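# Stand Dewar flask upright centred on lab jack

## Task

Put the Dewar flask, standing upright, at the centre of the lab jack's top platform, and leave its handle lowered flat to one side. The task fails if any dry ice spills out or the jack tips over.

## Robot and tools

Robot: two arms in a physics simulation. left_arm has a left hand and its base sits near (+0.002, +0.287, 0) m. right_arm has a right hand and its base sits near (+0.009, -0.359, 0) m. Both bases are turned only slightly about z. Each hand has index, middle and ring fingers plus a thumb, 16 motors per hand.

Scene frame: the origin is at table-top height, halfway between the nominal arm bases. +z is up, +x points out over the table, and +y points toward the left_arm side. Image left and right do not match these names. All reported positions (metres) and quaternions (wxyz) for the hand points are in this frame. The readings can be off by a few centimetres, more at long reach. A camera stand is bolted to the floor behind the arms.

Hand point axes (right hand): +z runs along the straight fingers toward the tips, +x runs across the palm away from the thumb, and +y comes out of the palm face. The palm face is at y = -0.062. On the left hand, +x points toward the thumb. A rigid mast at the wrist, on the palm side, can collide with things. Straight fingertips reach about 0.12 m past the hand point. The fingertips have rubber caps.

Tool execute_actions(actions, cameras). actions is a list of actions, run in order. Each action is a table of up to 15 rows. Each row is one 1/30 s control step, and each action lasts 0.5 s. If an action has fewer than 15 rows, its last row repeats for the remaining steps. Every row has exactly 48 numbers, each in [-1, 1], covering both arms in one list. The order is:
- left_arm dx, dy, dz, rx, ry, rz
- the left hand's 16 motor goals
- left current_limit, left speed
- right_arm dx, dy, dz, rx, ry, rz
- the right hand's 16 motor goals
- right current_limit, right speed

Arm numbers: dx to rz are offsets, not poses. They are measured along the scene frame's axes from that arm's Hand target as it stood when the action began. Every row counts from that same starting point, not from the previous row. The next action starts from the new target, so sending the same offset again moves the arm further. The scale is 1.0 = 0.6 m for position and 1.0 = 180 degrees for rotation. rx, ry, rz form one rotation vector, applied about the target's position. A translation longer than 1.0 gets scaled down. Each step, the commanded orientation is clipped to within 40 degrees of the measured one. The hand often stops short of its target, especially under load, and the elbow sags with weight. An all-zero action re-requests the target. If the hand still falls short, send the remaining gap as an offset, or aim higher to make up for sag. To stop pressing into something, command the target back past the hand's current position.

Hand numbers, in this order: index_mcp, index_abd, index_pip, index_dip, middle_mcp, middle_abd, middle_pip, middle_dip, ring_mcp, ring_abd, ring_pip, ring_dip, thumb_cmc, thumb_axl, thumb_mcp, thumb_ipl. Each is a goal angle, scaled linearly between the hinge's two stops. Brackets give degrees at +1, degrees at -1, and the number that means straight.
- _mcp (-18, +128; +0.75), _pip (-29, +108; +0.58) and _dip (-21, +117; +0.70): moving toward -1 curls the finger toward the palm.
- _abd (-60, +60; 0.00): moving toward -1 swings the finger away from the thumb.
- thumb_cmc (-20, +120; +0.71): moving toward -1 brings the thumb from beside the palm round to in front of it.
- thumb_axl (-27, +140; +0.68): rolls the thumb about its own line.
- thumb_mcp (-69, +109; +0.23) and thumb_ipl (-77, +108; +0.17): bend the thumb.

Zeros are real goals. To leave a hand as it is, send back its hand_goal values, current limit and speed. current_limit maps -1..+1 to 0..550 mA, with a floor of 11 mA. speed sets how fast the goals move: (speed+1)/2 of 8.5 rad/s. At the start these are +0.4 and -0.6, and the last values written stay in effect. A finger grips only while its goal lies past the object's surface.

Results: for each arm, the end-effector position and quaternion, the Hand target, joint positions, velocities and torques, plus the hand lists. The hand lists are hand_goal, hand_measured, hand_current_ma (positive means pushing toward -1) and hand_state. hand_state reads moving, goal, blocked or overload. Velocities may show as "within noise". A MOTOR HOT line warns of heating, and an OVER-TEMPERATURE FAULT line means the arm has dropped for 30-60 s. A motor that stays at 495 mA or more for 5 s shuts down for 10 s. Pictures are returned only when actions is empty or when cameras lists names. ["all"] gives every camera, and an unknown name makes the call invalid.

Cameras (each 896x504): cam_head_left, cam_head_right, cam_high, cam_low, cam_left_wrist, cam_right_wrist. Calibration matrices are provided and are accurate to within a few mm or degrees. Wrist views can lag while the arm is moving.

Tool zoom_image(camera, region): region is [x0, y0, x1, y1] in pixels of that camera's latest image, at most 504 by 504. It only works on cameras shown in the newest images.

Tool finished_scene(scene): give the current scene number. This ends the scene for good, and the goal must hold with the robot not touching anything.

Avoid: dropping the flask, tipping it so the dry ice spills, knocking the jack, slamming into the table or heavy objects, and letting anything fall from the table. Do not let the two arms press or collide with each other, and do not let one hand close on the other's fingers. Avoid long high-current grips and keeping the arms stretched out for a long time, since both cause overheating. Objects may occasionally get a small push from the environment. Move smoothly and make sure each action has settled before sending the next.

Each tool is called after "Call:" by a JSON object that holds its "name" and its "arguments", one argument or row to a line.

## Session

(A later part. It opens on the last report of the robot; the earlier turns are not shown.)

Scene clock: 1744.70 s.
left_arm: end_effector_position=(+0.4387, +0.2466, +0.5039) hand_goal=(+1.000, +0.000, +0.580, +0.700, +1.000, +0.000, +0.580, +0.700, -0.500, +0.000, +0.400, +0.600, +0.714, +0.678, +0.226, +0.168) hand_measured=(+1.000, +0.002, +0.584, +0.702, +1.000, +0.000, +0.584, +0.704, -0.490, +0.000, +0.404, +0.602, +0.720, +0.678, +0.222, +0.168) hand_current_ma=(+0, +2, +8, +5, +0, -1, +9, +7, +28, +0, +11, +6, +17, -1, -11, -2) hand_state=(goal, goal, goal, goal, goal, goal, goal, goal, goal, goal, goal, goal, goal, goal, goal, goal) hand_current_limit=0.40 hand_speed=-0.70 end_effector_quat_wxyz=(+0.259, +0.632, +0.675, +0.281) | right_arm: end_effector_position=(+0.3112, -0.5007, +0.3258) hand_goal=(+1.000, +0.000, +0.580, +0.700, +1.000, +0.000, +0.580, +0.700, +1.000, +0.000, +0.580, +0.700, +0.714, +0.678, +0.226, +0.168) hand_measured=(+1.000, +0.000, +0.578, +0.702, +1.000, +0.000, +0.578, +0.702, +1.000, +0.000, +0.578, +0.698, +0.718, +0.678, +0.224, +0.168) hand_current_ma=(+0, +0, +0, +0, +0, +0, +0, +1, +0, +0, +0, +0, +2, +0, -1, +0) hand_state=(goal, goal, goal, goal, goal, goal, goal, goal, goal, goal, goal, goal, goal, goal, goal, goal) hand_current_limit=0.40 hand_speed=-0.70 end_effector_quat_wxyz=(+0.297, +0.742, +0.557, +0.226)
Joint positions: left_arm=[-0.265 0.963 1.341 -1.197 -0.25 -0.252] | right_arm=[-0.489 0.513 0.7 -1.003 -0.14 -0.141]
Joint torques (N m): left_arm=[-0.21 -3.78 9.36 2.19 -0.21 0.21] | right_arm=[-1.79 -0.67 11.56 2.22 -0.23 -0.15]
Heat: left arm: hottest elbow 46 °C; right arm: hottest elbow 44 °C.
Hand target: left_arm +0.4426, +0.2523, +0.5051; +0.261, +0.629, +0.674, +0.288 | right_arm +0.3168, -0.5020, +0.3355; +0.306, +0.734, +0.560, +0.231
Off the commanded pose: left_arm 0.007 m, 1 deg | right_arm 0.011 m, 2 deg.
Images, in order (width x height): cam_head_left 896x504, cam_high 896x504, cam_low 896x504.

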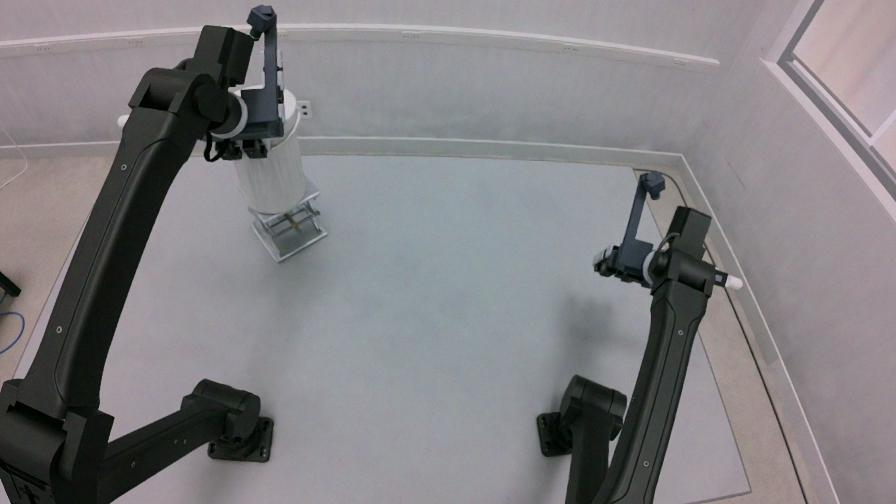

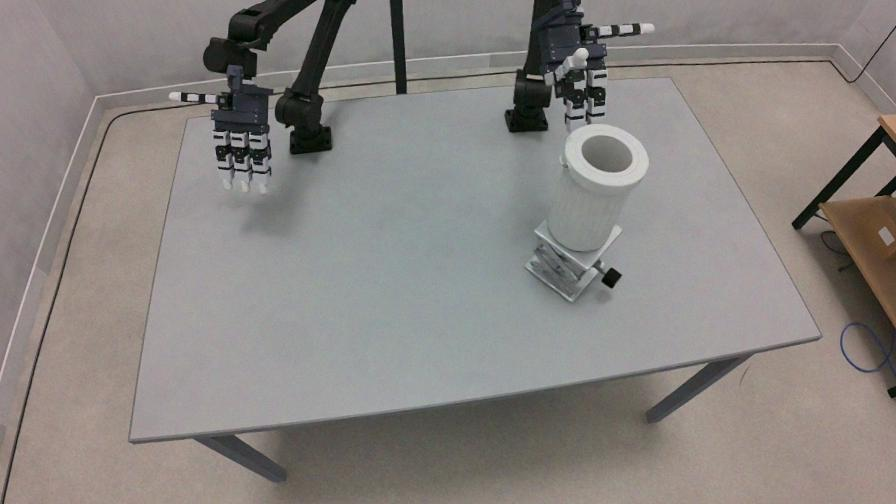

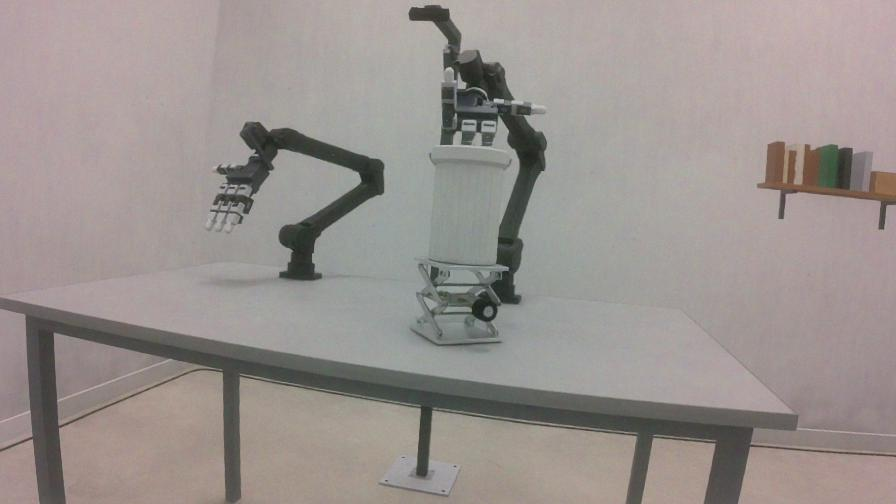

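Call:
{"name": "execute_actions", "arguments": {
  "actions": [
    [[0.006,0.0,-0.015,0,0,0,1,0,0.58,0.7,1,0,0.58,0.7,-0.5,0,0.4,0.6,0.714,0.678,0.226,0.168,0.4,-0.7,0,0,0,0,0,0,1,0,0.58,0.7,1,0,0.58,0.7,1,0,0.58,0.7,0.714,0.678,0.226,0.168,0.4,-0.7]],
    [[0.006,0.0,-0.012,0,0,0,1,0,0.58,0.7,1,0,0.58,0.7,-0.5,0,0.4,0.6,0.714,0.678,0.226,0.168,0.4,-0.7,0,0,0,0,0,0,1,0,0.58,0.7,1,0,0.58,0.7,1,0,0.58,0.7,0.714,0.678,0.226,0.168,0.4,-0.7]]
  ],
  "cameras": ["cam_low","cam_high","cam_head_left","cam_left_wrist"]
}}

Call:
{"name": "zoom_image", "arguments": {
  "camera": "cam_high",
  "region": [510, 90, 670, 290]
}}

Call:
{"name": "zoom_image", "arguments": {
  "camera": "cam_head_left",
  "region": [160, 60, 340, 260]
}}

Call:
{"name": "zoom_image", "arguments": {
  "camera": "cam_low",
  "region": [390, 100, 530, 300]
}}

Scene clock: 1752.57 s.
left_arm: end_effector_position=(+0.4405, +0.2480, +0.5022) hand_goal=(+1.000, +0.000, +0.580, +0.700, +1.000, +0.000, +0.580, +0.700, -0.500, +0.000, +0.400, +0.600, +0.714, +0.678, +0.226, +0.168) hand_measured=(+1.000, +0.002, +0.592, +0.704, +1.000, +0.000, +0.584, +0.704, -0.490, +0.000, +0.404, +0.602, +0.720, +0.678, +0.222, +0.168) hand_current_ma=(+0, +4, +30, +8, +0, -1, +9, +7, +28, +0, +11, +6, +17, -1, -11, -2) hand_state=(goal, goal, goal, goal, goal, goal, goal, goal, goal, goal, goal, goal, goal, goal, goal, goal) hand_current_limit=0.40 hand_speed=-0.70 end_effector_quat_wxyz=(+0.269, +0.628, +0.671, +0.288) | right_arm: end_effector_position=(+0.3112, -0.5007, +0.3258) hand_goal=(+1.000, +0.000, +0.580, +0.700, +1.000, +0.000, +0.580, +0.700, +1.000, +0.000, +0.580, +0.700, +0.714, +0.678, +0.226, +0.168) hand_measured=(+1.000, +0.000, +0.578, +0.702, +1.000, +0.000, +0.578, +0.702, +1.000, +0.000, +0.578, +0.698, +0.718, +0.678, +0.224, +0.168) hand_current_ma=(+0, +0, +0, +0, +0, +0, +0, +1, +0, +0, +0, +0, +2, +0, -1, +0) hand_state=(goal, goal, goal, goal, goal, goal, goal, goal, goal, goal, goal, goal, goal, goal, goal, goal) hand_current_limit=0.40 hand_speed=-0.70 end_effector_quat_wxyz=(+0.297, +0.742, +0.557, +0.226)
Joint positions: left_arm=[-0.259 0.951 1.311 -1.151 -0.249 -0.244] | right_arm=[-0.489 0.513 0.7 -1.003 -0.14 -0.141]
Joint torques (N m): left_arm=[-0.09 -2.61 8.18 2.28 -0.08 0.16] | right_arm=[-1.85 -0.44 11.56 2.37 -0.18 -0.16]
Heat: left arm: hottest elbow 46 °C; right arm: hottest elbow 44 °C.
Hand target: left_arm +0.4498, +0.2523, +0.4889; +0.261, +0.629, +0.674, +0.288 | right_arm +0.3168, -0.5020, +0.3355; +0.306, +0.734, +0.560, +0.231
Off the commanded pose: left_arm 0.017 m, 1 deg | right_arm 0.011 m, 2 deg.
camera_calibration:
cam_left_wrist: T_world_to_cam=[[-0.352204, -0.809544, -0.469671, 0.562924], [-0.934925, 0.327495, 0.13661, 0.208965], [0.0432227, 0.487221, -0.872208, 0.422065], [0, 0, 0, 1]] pos_world=[0.375388, 0.181638, 0.603971]
Images, in order (width x height): cam_head_left 896x504, cam_high 896x504, cam_low 896x504, cam_left_wrist 896x504.

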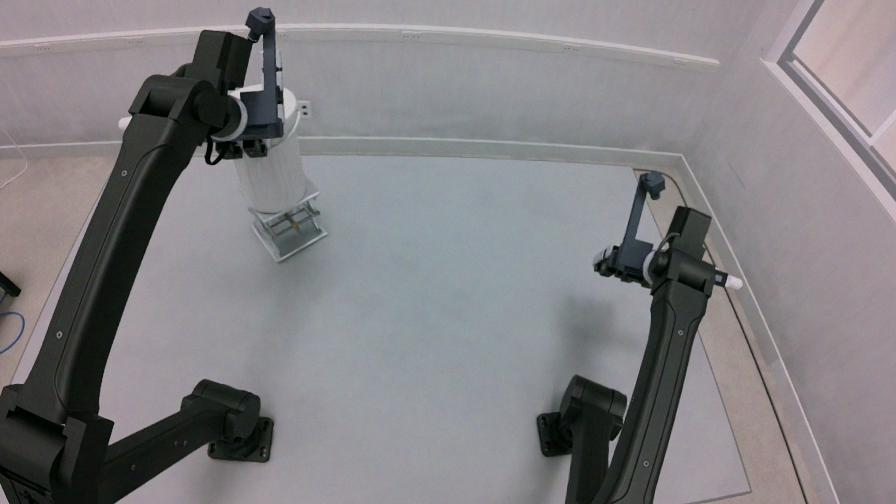

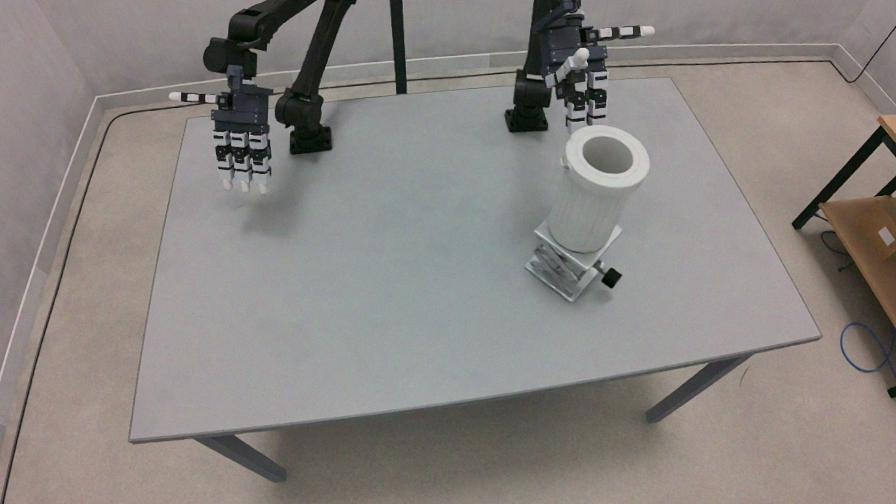

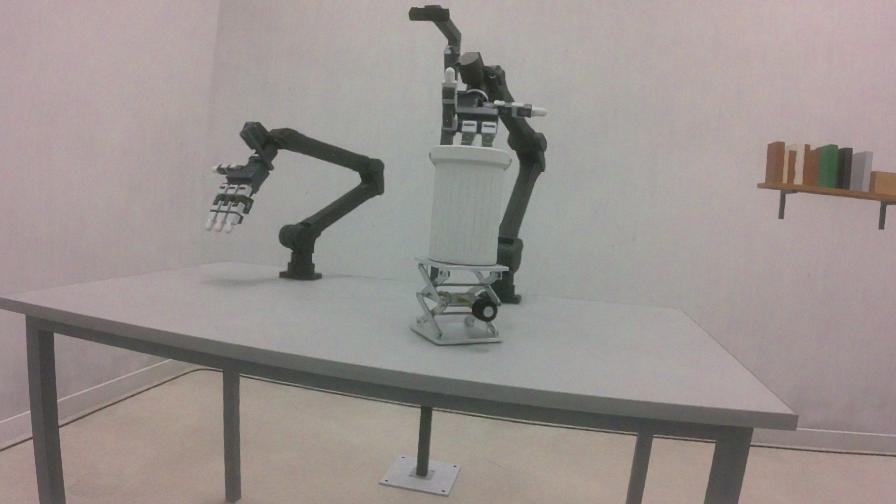

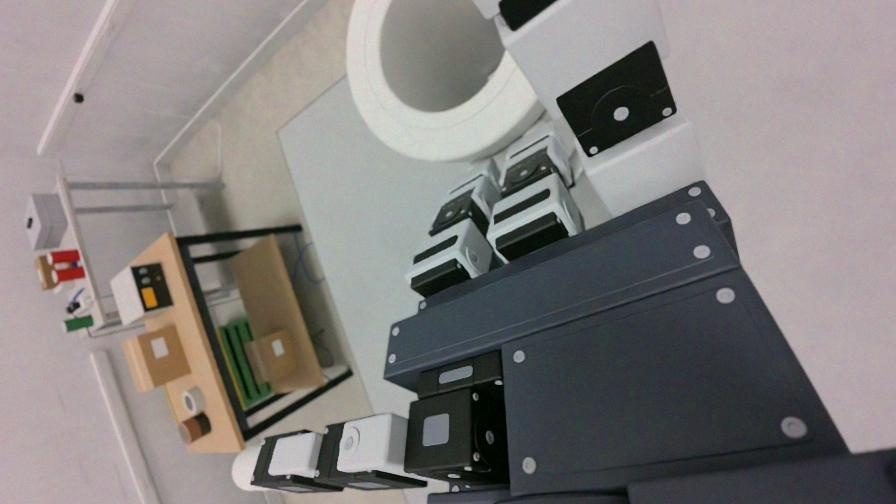

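Scaled by 2.520.

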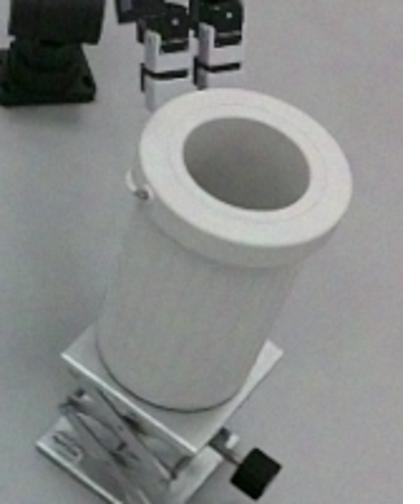

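Scaled by 2.520.

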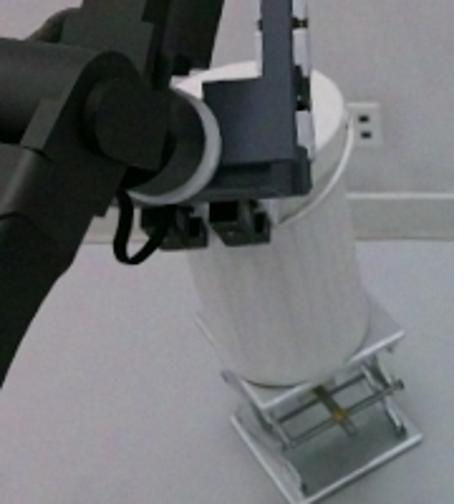

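Scaled by 2.520.

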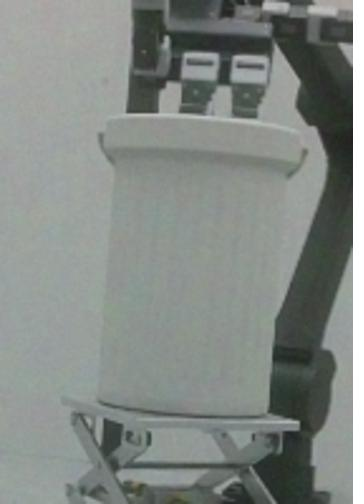

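Call:
{"name": "zoom_image", "arguments": {
  "camera": "cam_low",
  "region": [390, 200, 530, 300]
}}

Call:
{"name": "zoom_image", "arguments": {
  "camera": "cam_high",
  "region": [520, 200, 640, 280]
}}

Call:
{"name": "zoom_image", "arguments": {
  "camera": "cam_head_left",
  "region": [220, 140, 340, 240]
}}

Call:
{"name": "zoom_image", "arguments": {
  "camera": "cam_low",
  "region": [400, 120, 530, 200]
}}

Scaled by 3.600.

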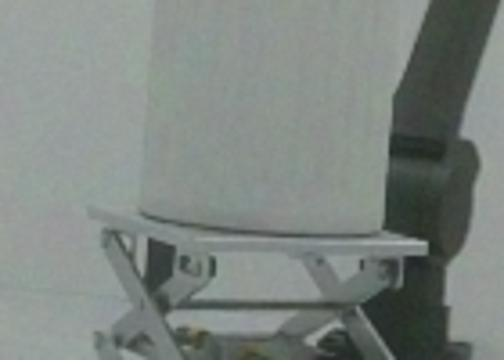

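Scaled by 4.200.

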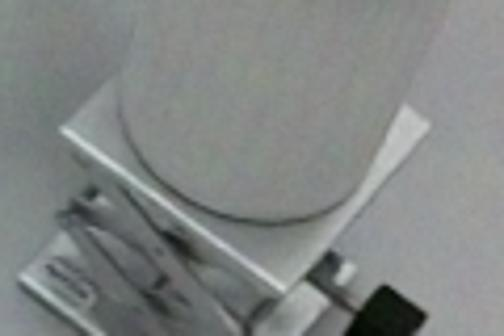

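Scaled by 4.200.

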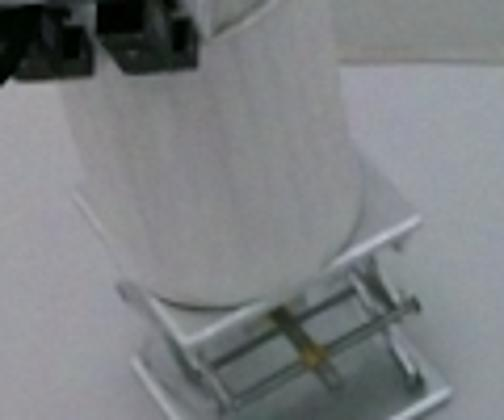

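Scaled by 3.877.

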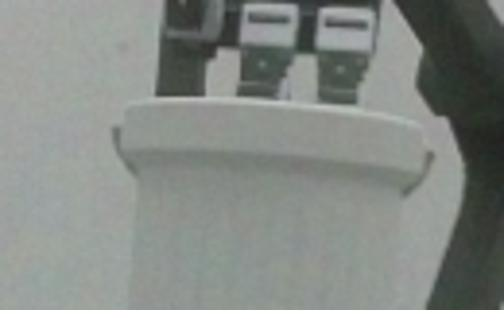

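Call:
{"name": "execute_actions", "arguments": {
  "actions": [
    [[0.004,-0.002,0.012,0,0,0,1,0,0.58,0.7,1,0,0.58,0.7,-0.5,0,0.4,0.6,0.714,0.678,0.226,0.168,0.4,-0.7,0,0,0,0,0,0,1,0,0.58,0.7,1,0,0.58,0.7,1,0,0.58,0.7,0.714,0.678,0.226,0.168,0.4,-0.7]]
  ],
  "cameras": ["cam_low","cam_high","cam_head_left"]
}}

Call:
{"name": "zoom_image", "arguments": {
  "camera": "cam_high",
  "region": [510, 90, 670, 290]
}}

Call:
{"name": "zoom_image", "arguments": {
  "camera": "cam_head_left",
  "region": [160, 60, 340, 260]
}}

Call:
{"name": "zoom_image", "arguments": {
  "camera": "cam_low",
  "region": [390, 200, 530, 300]
}}

Call:
{"name": "zoom_image", "arguments": {
  "camera": "cam_high",
  "region": [520, 200, 640, 280]
}}

Scene clock: 1778.07 s.
left_arm: end_effector_position=(+0.4405, +0.2480, +0.5022) hand_goal=(+1.000, +0.000, +0.580, +0.700, +1.000, +0.000, +0.580, +0.700, -0.500, +0.000, +0.400, +0.600, +0.714, +0.678, +0.226, +0.168) hand_measured=(+1.000, +0.002, +0.592, +0.704, +1.000, +0.000, +0.584, +0.704, -0.490, +0.000, +0.404, +0.602, +0.720, +0.678, +0.222, +0.168) hand_current_ma=(+0, +4, +30, +8, +0, -1, +9, +7, +28, +0, +11, +6, +17, -1, -11, -2) hand_state=(goal, goal, goal, goal, goal, goal, goal, goal, goal, goal, goal, goal, goal, goal, goal, goal) hand_current_limit=0.40 hand_speed=-0.70 end_effector_quat_wxyz=(+0.269, +0.628, +0.671, +0.288) | right_arm: end_effector_position=(+0.3112, -0.5007, +0.3258) hand_goal=(+1.000, +0.000, +0.580, +0.700, +1.000, +0.000, +0.580, +0.700, +1.000, +0.000, +0.580, +0.700, +0.714, +0.678, +0.226, +0.168) hand_measured=(+1.000, +0.000, +0.578, +0.702, +1.000, +0.000, +0.578, +0.702, +1.000, +0.000, +0.578, +0.698, +0.718, +0.678, +0.224, +0.168) hand_current_ma=(+0, +0, +0, +0, +0, +0, +0, +1, +0, +0, +0, +0, +2, +0, -1, +0) hand_state=(goal, goal, goal, goal, goal, goal, goal, goal, goal, goal, goal, goal, goal, goal, goal, goal) hand_current_limit=0.40 hand_speed=-0.70 end_effector_quat_wxyz=(+0.297, +0.742, +0.557, +0.226)
Joint positions: left_arm=[-0.259 0.951 1.311 -1.151 -0.249 -0.244] | right_arm=[-0.489 0.513 0.7 -1.003 -0.14 -0.141]
Joint torques (N m): left_arm=[-0.32 -1.38 10.24 1.78 -0.13 0.15] | right_arm=[-1.9 -0.62 11.51 2.28 -0.2 -0.11]
Heat: left arm: hottest elbow 46 °C; right arm: hottest elbow 44 °C.
Hand target: left_arm +0.4522, +0.2511, +0.4961; +0.261, +0.629, +0.674, +0.288 | right_arm +0.3168, -0.5020, +0.3355; +0.306, +0.734, +0.560, +0.231
Off the commanded pose: left_arm 0.014 m, 1 deg | right_arm 0.011 m, 2 deg.
Images, in order (width x height): cam_head_left 896x504, cam_high 896x504, cam_low 896x504.

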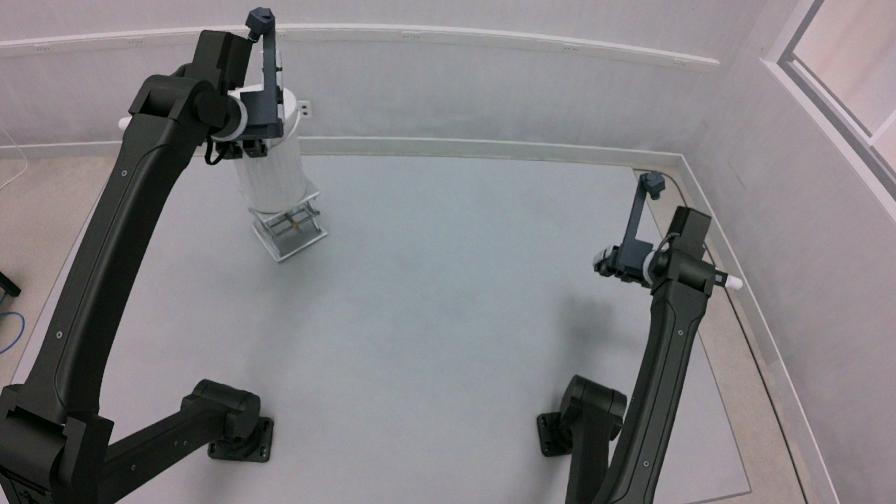

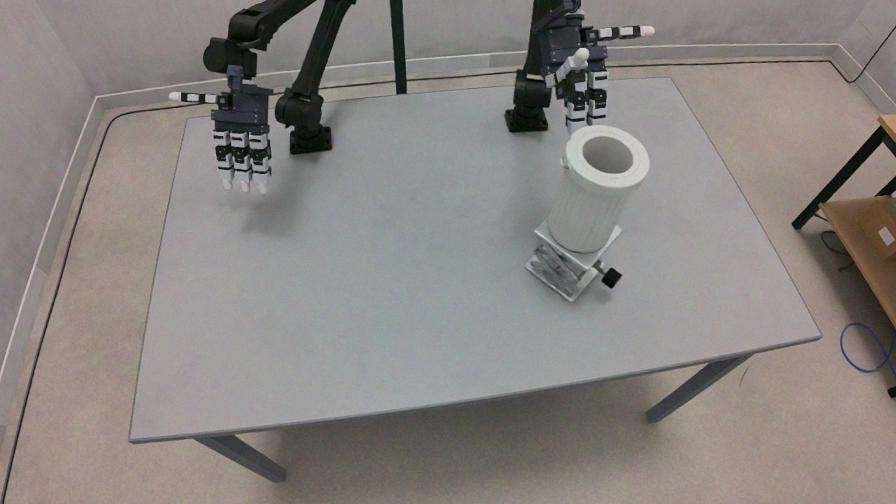

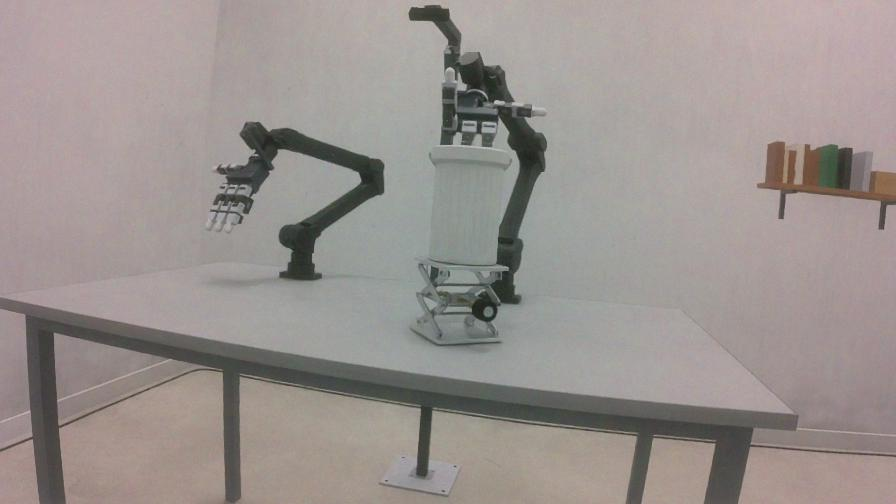

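Scaled by 2.520.

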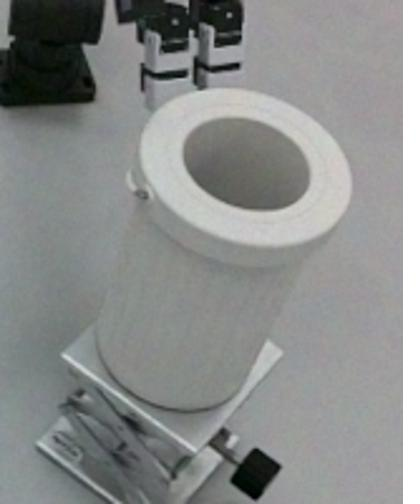

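Scaled by 2.520.

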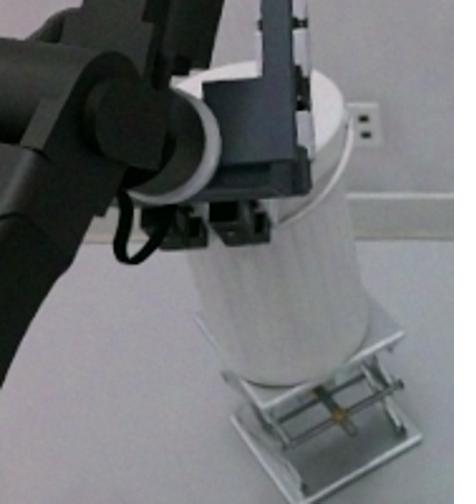

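Scaled by 3.600.

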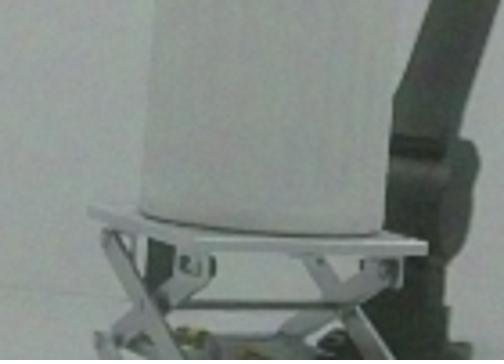

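Scaled by 4.200.

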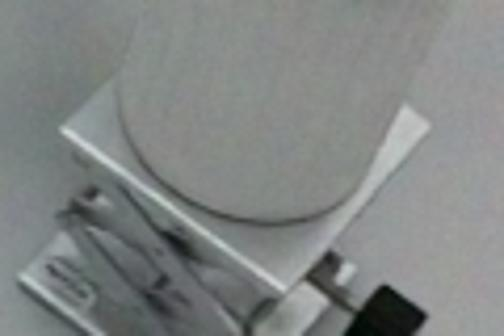

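Call:
{"name": "execute_actions", "arguments": {
  "actions": [
    [[0.01,-0.002,0.012,0,0,0,1,0,0.58,0.7,1,0,0.58,0.7,-0.5,0,0.4,0.6,0.714,0.678,0.226,0.168,0.4,-0.7,0,0,0,0,0,0,1,0,0.58,0.7,1,0,0.58,0.7,1,0,0.58,0.7,0.714,0.678,0.226,0.168,0.4,-0.7]]
  ],
  "cameras": ["cam_low","cam_high","cam_head_left"]
}}

Call:
{"name": "zoom_image", "arguments": {
  "camera": "cam_high",
  "region": [510, 90, 670, 290]
}}

Call:
{"name": "zoom_image", "arguments": {
  "camera": "cam_low",
  "region": [390, 200, 530, 300]
}}

Call:
{"name": "zoom_image", "arguments": {
  "camera": "cam_high",
  "region": [520, 200, 640, 280]
}}

Scene clock: 1783.67 s.
left_arm: end_effector_position=(+0.4443, +0.2476, +0.5012) hand_goal=(+1.000, +0.000, +0.580, +0.700, +1.000, +0.000, +0.580, +0.700, -0.500, +0.000, +0.400, +0.600, +0.714, +0.678, +0.226, +0.168) hand_measured=(+1.000, +0.000, +0.588, +0.702, +1.000, +0.000, +0.584, +0.702, -0.490, +0.000, +0.404, +0.602, +0.720, +0.678, +0.222, +0.168) hand_current_ma=(+0, -1, +21, +4, +0, -1, +7, +6, +28, +0, +11, +6, +17, -1, -11, -2) hand_state=(goal, goal, goal, goal, goal, goal, goal, goal, goal, goal, goal, goal, goal, goal, goal, goal) hand_current_limit=0.40 hand_speed=-0.70 end_effector_quat_wxyz=(+0.263, +0.631, +0.669, +0.292) | right_arm: end_effector_position=(+0.3112, -0.5007, +0.3258) hand_goal=(+1.000, +0.000, +0.580, +0.700, +1.000, +0.000, +0.580, +0.700, +1.000, +0.000, +0.580, +0.700, +0.714, +0.678, +0.226, +0.168) hand_measured=(+1.000, +0.000, +0.578, +0.702, +1.000, +0.000, +0.578, +0.702, +1.000, +0.000, +0.578, +0.698, +0.718, +0.678, +0.224, +0.168) hand_current_ma=(+0, +0, +0, +0, +0, +0, +0, +1, +0, +0, +0, +0, +2, +0, -1, +0) hand_state=(goal, goal, goal, goal, goal, goal, goal, goal, goal, goal, goal, goal, goal, goal, goal, goal) hand_current_limit=0.40 hand_speed=-0.70 end_effector_quat_wxyz=(+0.297, +0.742, +0.557, +0.226)
Joint positions: left_arm=[-0.259 0.962 1.316 -1.151 -0.258 -0.234] | right_arm=[-0.489 0.513 0.7 -1.003 -0.14 -0.141]
Joint torques (N m): left_arm=[-0.15 -0.62 12.3 1.37 -0.1 0.12] | right_arm=[-1.96 -0.56 11.62 2.39 -0.21 -0.13]
Heat: left arm: hottest elbow 46 °C; right arm: hottest elbow 44 °C.
Hand target: left_arm +0.4582, +0.2499, +0.5033; +0.261, +0.629, +0.674, +0.288 | right_arm +0.3168, -0.5020, +0.3355; +0.306, +0.734, +0.560, +0.231
Off the commanded pose: left_arm 0.014 m, 1 deg | right_arm 0.011 m, 2 deg.
Images, in order (width x height): cam_head_left 896x504, cam_high 896x504, cam_low 896x504.

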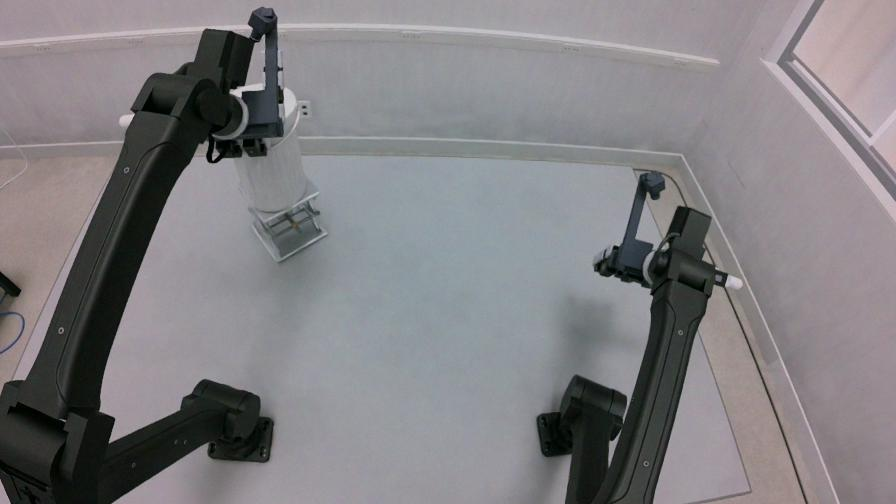

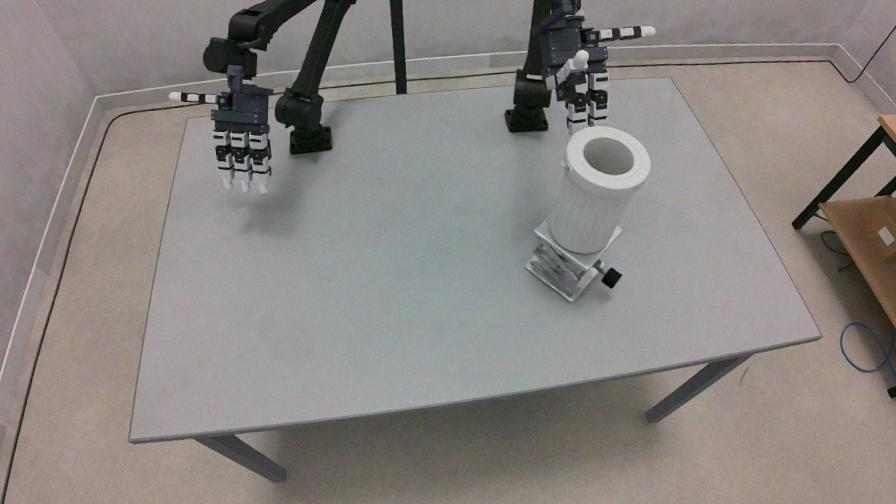

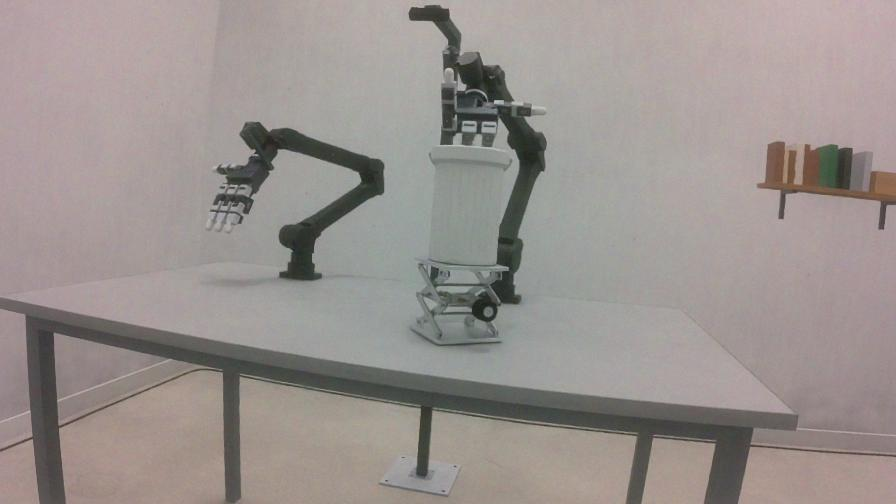

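Scaled by 2.520.

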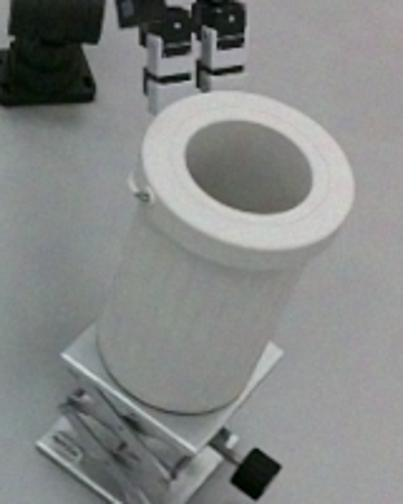

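Scaled by 3.600.

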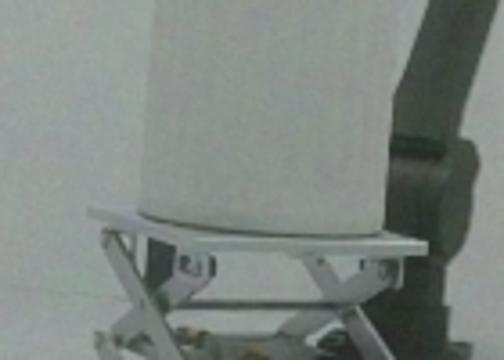

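Scaled by 4.200.

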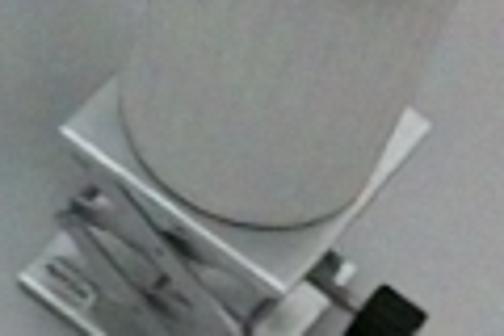

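Call:
{"name": "execute_actions", "arguments": {
  "actions": [
    [[0.008,-0.006,0.004,0,0,0,1,0,0.58,0.7,1,0,0.58,0.7,-0.5,0,0.4,0.6,0.714,0.678,0.226,0.168,0.4,-0.7,0,0,0,0,0,0,1,0,0.58,0.7,1,0,0.58,0.7,1,0,0.58,0.7,0.714,0.678,0.226,0.168,0.4,-0.7]]
  ],
  "cameras": ["cam_low","cam_high","cam_head_left"]
}}

Call:
{"name": "zoom_image", "arguments": {
  "camera": "cam_high",
  "region": [510, 90, 670, 290]
}}

Call:
{"name": "zoom_image", "arguments": {
  "camera": "cam_low",
  "region": [390, 200, 530, 300]
}}

Call:
{"name": "zoom_image", "arguments": {
  "camera": "cam_high",
  "region": [520, 200, 640, 280]
}}

Scene clock: 1791.53 s.
left_arm: end_effector_position=(+0.4506, +0.2460, +0.5015) hand_goal=(+1.000, +0.000, +0.580, +0.700, +1.000, +0.000, +0.580, +0.700, -0.500, +0.000, +0.400, +0.600, +0.714, +0.678, +0.226, +0.168) hand_measured=(+1.000, +0.002, +0.588, +0.702, +1.000, +0.002, +0.584, +0.702, -0.490, +0.000, +0.404, +0.602, +0.720, +0.678, +0.222, +0.168) hand_current_ma=(+0, +5, +22, +5, +0, +3, +9, +4, +28, +0, +11, +6, +17, -1, -11, -2) hand_state=(goal, goal, goal, goal, goal, goal, goal, goal, goal, goal, goal, goal, goal, goal, goal, goal) hand_current_limit=0.40 hand_speed=-0.70 end_effector_quat_wxyz=(+0.261, +0.631, +0.670, +0.291) | right_arm: end_effector_position=(+0.3112, -0.5007, +0.3258) hand_goal=(+1.000, +0.000, +0.580, +0.700, +1.000, +0.000, +0.580, +0.700, +1.000, +0.000, +0.580, +0.700, +0.714, +0.678, +0.226, +0.168) hand_measured=(+1.000, +0.000, +0.578, +0.702, +1.000, +0.000, +0.578, +0.702, +1.000, +0.000, +0.578, +0.698, +0.718, +0.678, +0.224, +0.168) hand_current_ma=(+0, +0, +0, +0, +0, +0, +0, +1, +0, +0, +0, +0, +2, +0, -1, +0) hand_state=(goal, goal, goal, goal, goal, goal, goal, goal, goal, goal, goal, goal, goal, goal, goal, goal) hand_current_limit=0.40 hand_speed=-0.70 end_effector_quat_wxyz=(+0.297, +0.742, +0.557, +0.226)
Joint positions: left_arm=[-0.259 0.98 1.33 -1.151 -0.259 -0.234] | right_arm=[-0.489 0.513 0.7 -1.003 -0.14 -0.141]
Joint torques (N m): left_arm=[-0.62 -1.08 12.62 1.35 -0.25 0.05] | right_arm=[-2.02 -0.62 11.58 2.24 -0.19 -0.16]
Heat: left arm: hottest elbow 46 °C; right arm: hottest elbow 44 °C.
Hand target: left_arm +0.4630, +0.2463, +0.5057; +0.261, +0.629, +0.674, +0.288 | right_arm +0.3168, -0.5020, +0.3355; +0.306, +0.734, +0.560, +0.231
Off the commanded pose: left_arm 0.013 m, 1 deg | right_arm 0.011 m, 2 deg.
Images, in order (width x height): cam_head_left 896x504, cam_high 896x504, cam_low 896x504.

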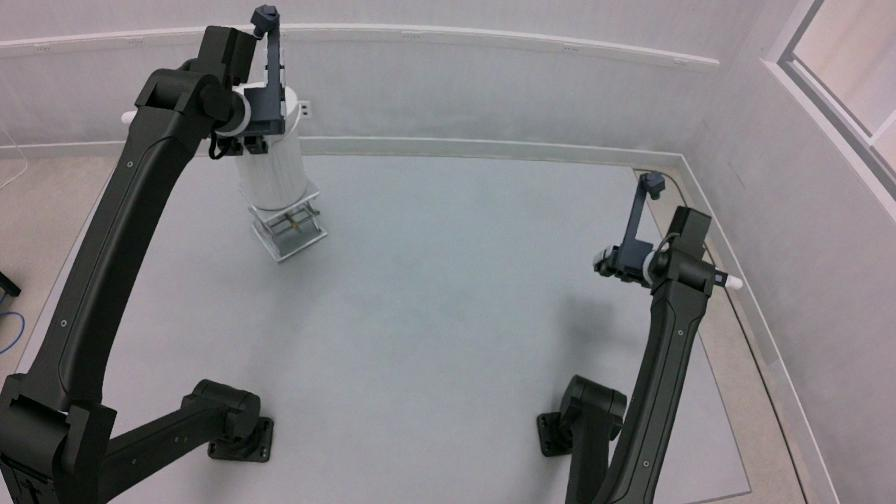

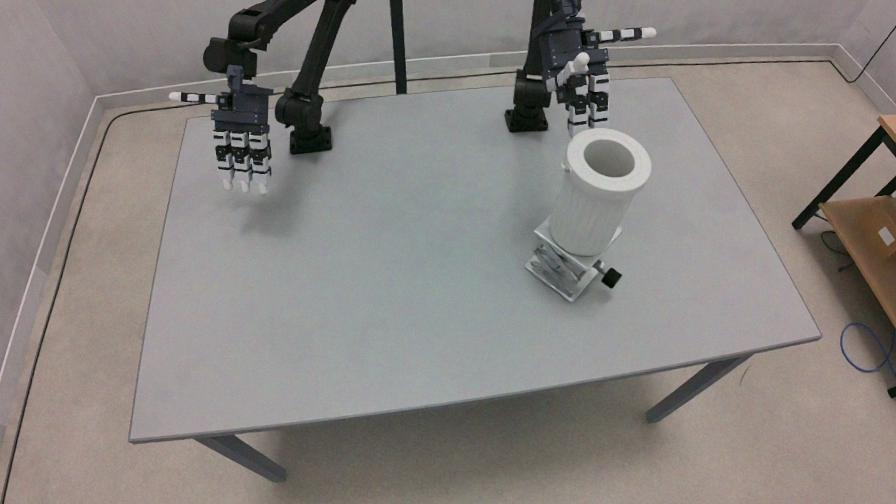

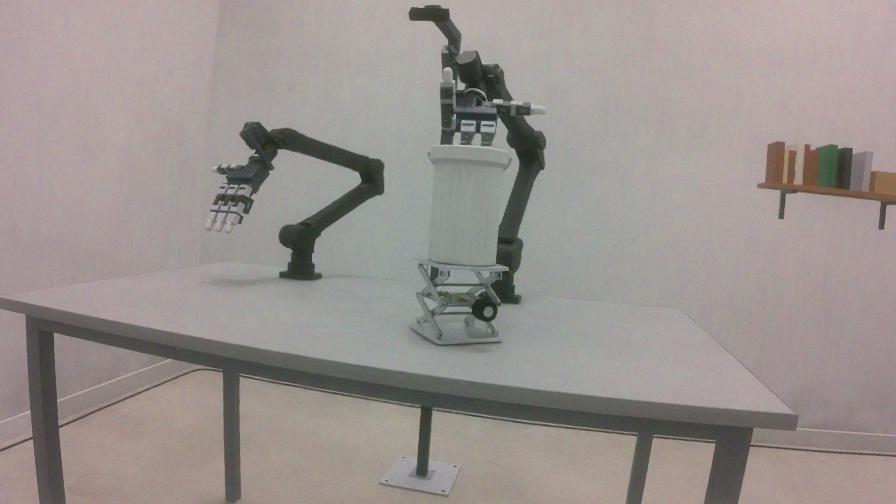

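Scaled by 2.520.

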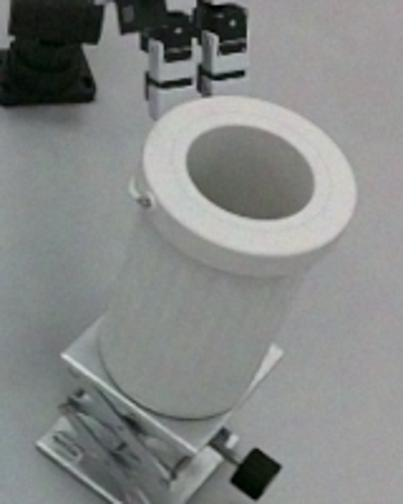

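Scaled by 3.600.

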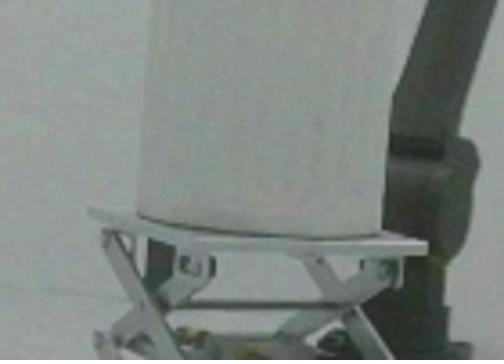

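Scaled by 4.200.

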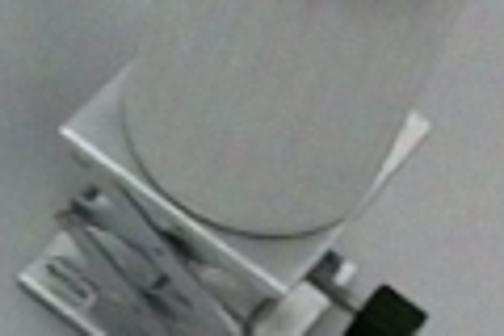

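Call:
{"name": "execute_actions", "arguments": {
  "actions": [
    [[0.0,-0.02,0.0,0,0,0,1,0,0.58,0.7,1,0,0.58,0.7,-0.5,0,0.4,0.6,0.714,0.678,0.226,0.168,0.4,-0.7,0,0,0,0,0,0,1,0,0.58,0.7,1,0,0.58,0.7,1,0,0.58,0.7,0.714,0.678,0.226,0.168,0.4,-0.7]]
  ],
  "cameras": ["cam_low","cam_high","cam_head_left"]
}}

Call:
{"name": "zoom_image", "arguments": {
  "camera": "cam_low",
  "region": [390, 200, 530, 300]
}}

Call:
{"name": "zoom_image", "arguments": {
  "camera": "cam_high",
  "region": [520, 200, 640, 280]
}}

Call:
{"name": "zoom_image", "arguments": {
  "camera": "cam_high",
  "region": [510, 90, 670, 290]
}}

Scene clock: 1810.40 s.
left_arm: end_effector_position=(+0.4522, +0.2440, +0.5017) hand_goal=(+1.000, +0.000, +0.580, +0.700, +1.000, +0.000, +0.580, +0.700, -0.500, +0.000, +0.400, +0.600, +0.714, +0.678, +0.226, +0.168) hand_measured=(+1.000, +0.006, +0.588, +0.702, +1.000, +0.004, +0.586, +0.702, -0.490, +0.000, +0.404, +0.602, +0.722, +0.678, +0.222, +0.168) hand_current_ma=(+0, +11, +19, +5, +0, +9, +12, +4, +28, +0, +11, +6, +18, -1, -11, -2) hand_state=(goal, goal, goal, goal, goal, goal, goal, goal, goal, goal, goal, goal, goal, goal, goal, goal) hand_current_limit=0.40 hand_speed=-0.70 end_effector_quat_wxyz=(+0.258, +0.625, +0.675, +0.296) | right_arm: end_effector_position=(+0.3112, -0.5007, +0.3258) hand_goal=(+1.000, +0.000, +0.580, +0.700, +1.000, +0.000, +0.580, +0.700, +1.000, +0.000, +0.580, +0.700, +0.714, +0.678, +0.226, +0.168) hand_measured=(+1.000, +0.000, +0.578, +0.702, +1.000, +0.000, +0.578, +0.702, +1.000, +0.000, +0.578, +0.698, +0.718, +0.678, +0.224, +0.168) hand_current_ma=(+0, +0, +0, +0, +0, +0, +0, +1, +0, +0, +0, +0, +2, +0, -1, +0) hand_state=(goal, goal, goal, goal, goal, goal, goal, goal, goal, goal, goal, goal, goal, goal, goal, goal) hand_current_limit=0.40 hand_speed=-0.70 end_effector_quat_wxyz=(+0.297, +0.742, +0.557, +0.226)
Joint positions: left_arm=[-0.276 0.99 1.334 -1.151 -0.287 -0.257] | right_arm=[-0.489 0.513 0.7 -1.003 -0.14 -0.141]
Joint torques (N m): left_arm=[-2.32 -1.38 12.85 1.16 -0.3 -0.09] | right_arm=[-1.9 -0.73 11.54 2.35 -0.23 -0.14]
Heat: left arm: hottest elbow 48 °C; right arm: hottest elbow 44 °C.
Hand target: left_arm +0.4630, +0.2343, +0.5057; +0.261, +0.629, +0.674, +0.288 | right_arm +0.3168, -0.5020, +0.3355; +0.306, +0.734, +0.560, +0.231
Off the commanded pose: left_arm 0.015 m, 1 deg | right_arm 0.011 m, 2 deg.
Images, in order (width x height): cam_head_left 896x504, cam_high 896x504, cam_low 896x504.

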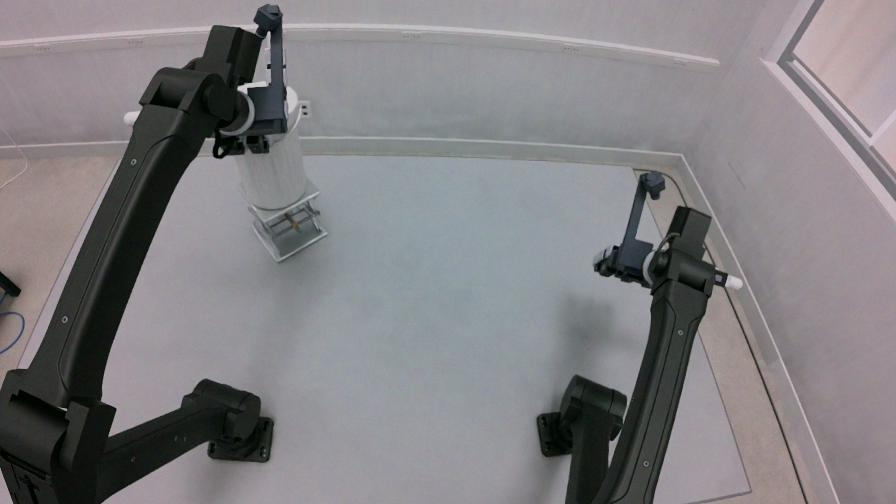

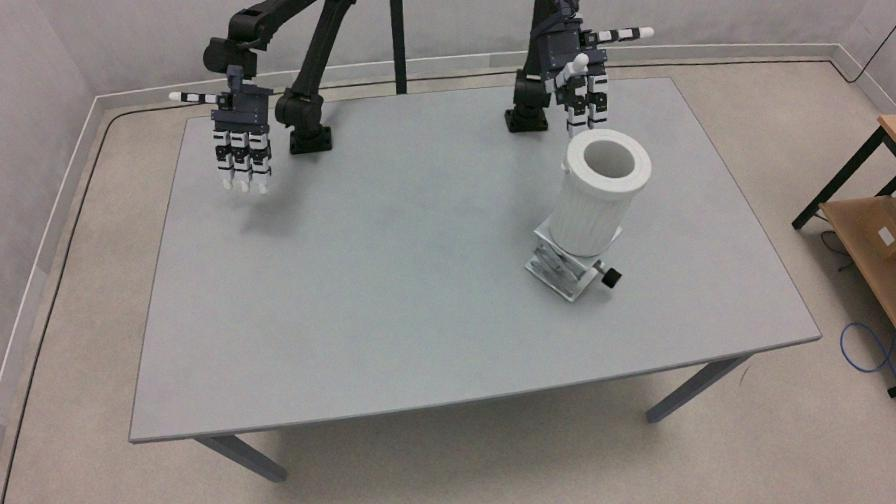

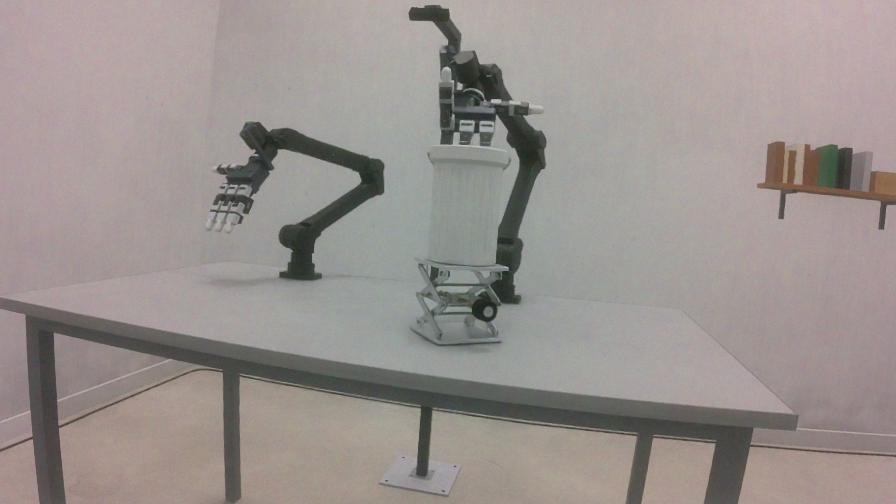

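Scaled by 3.600.

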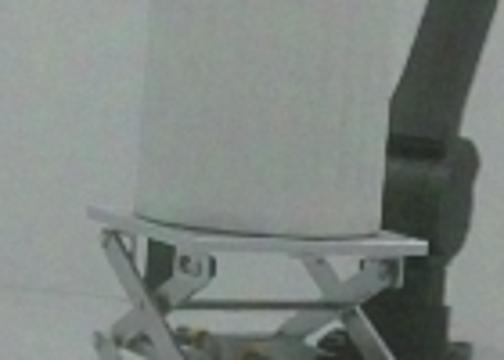

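Scaled by 4.200.

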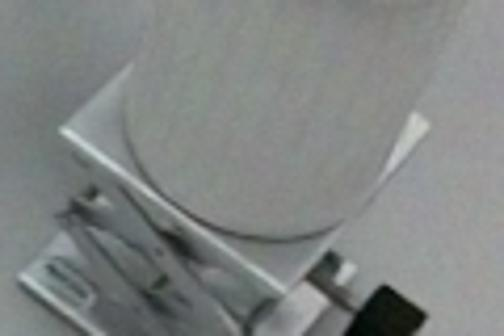

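Scaled by 2.520.

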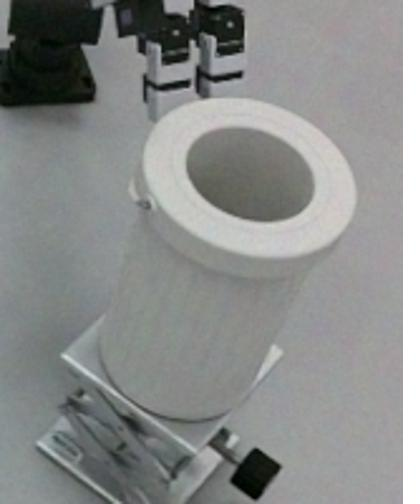

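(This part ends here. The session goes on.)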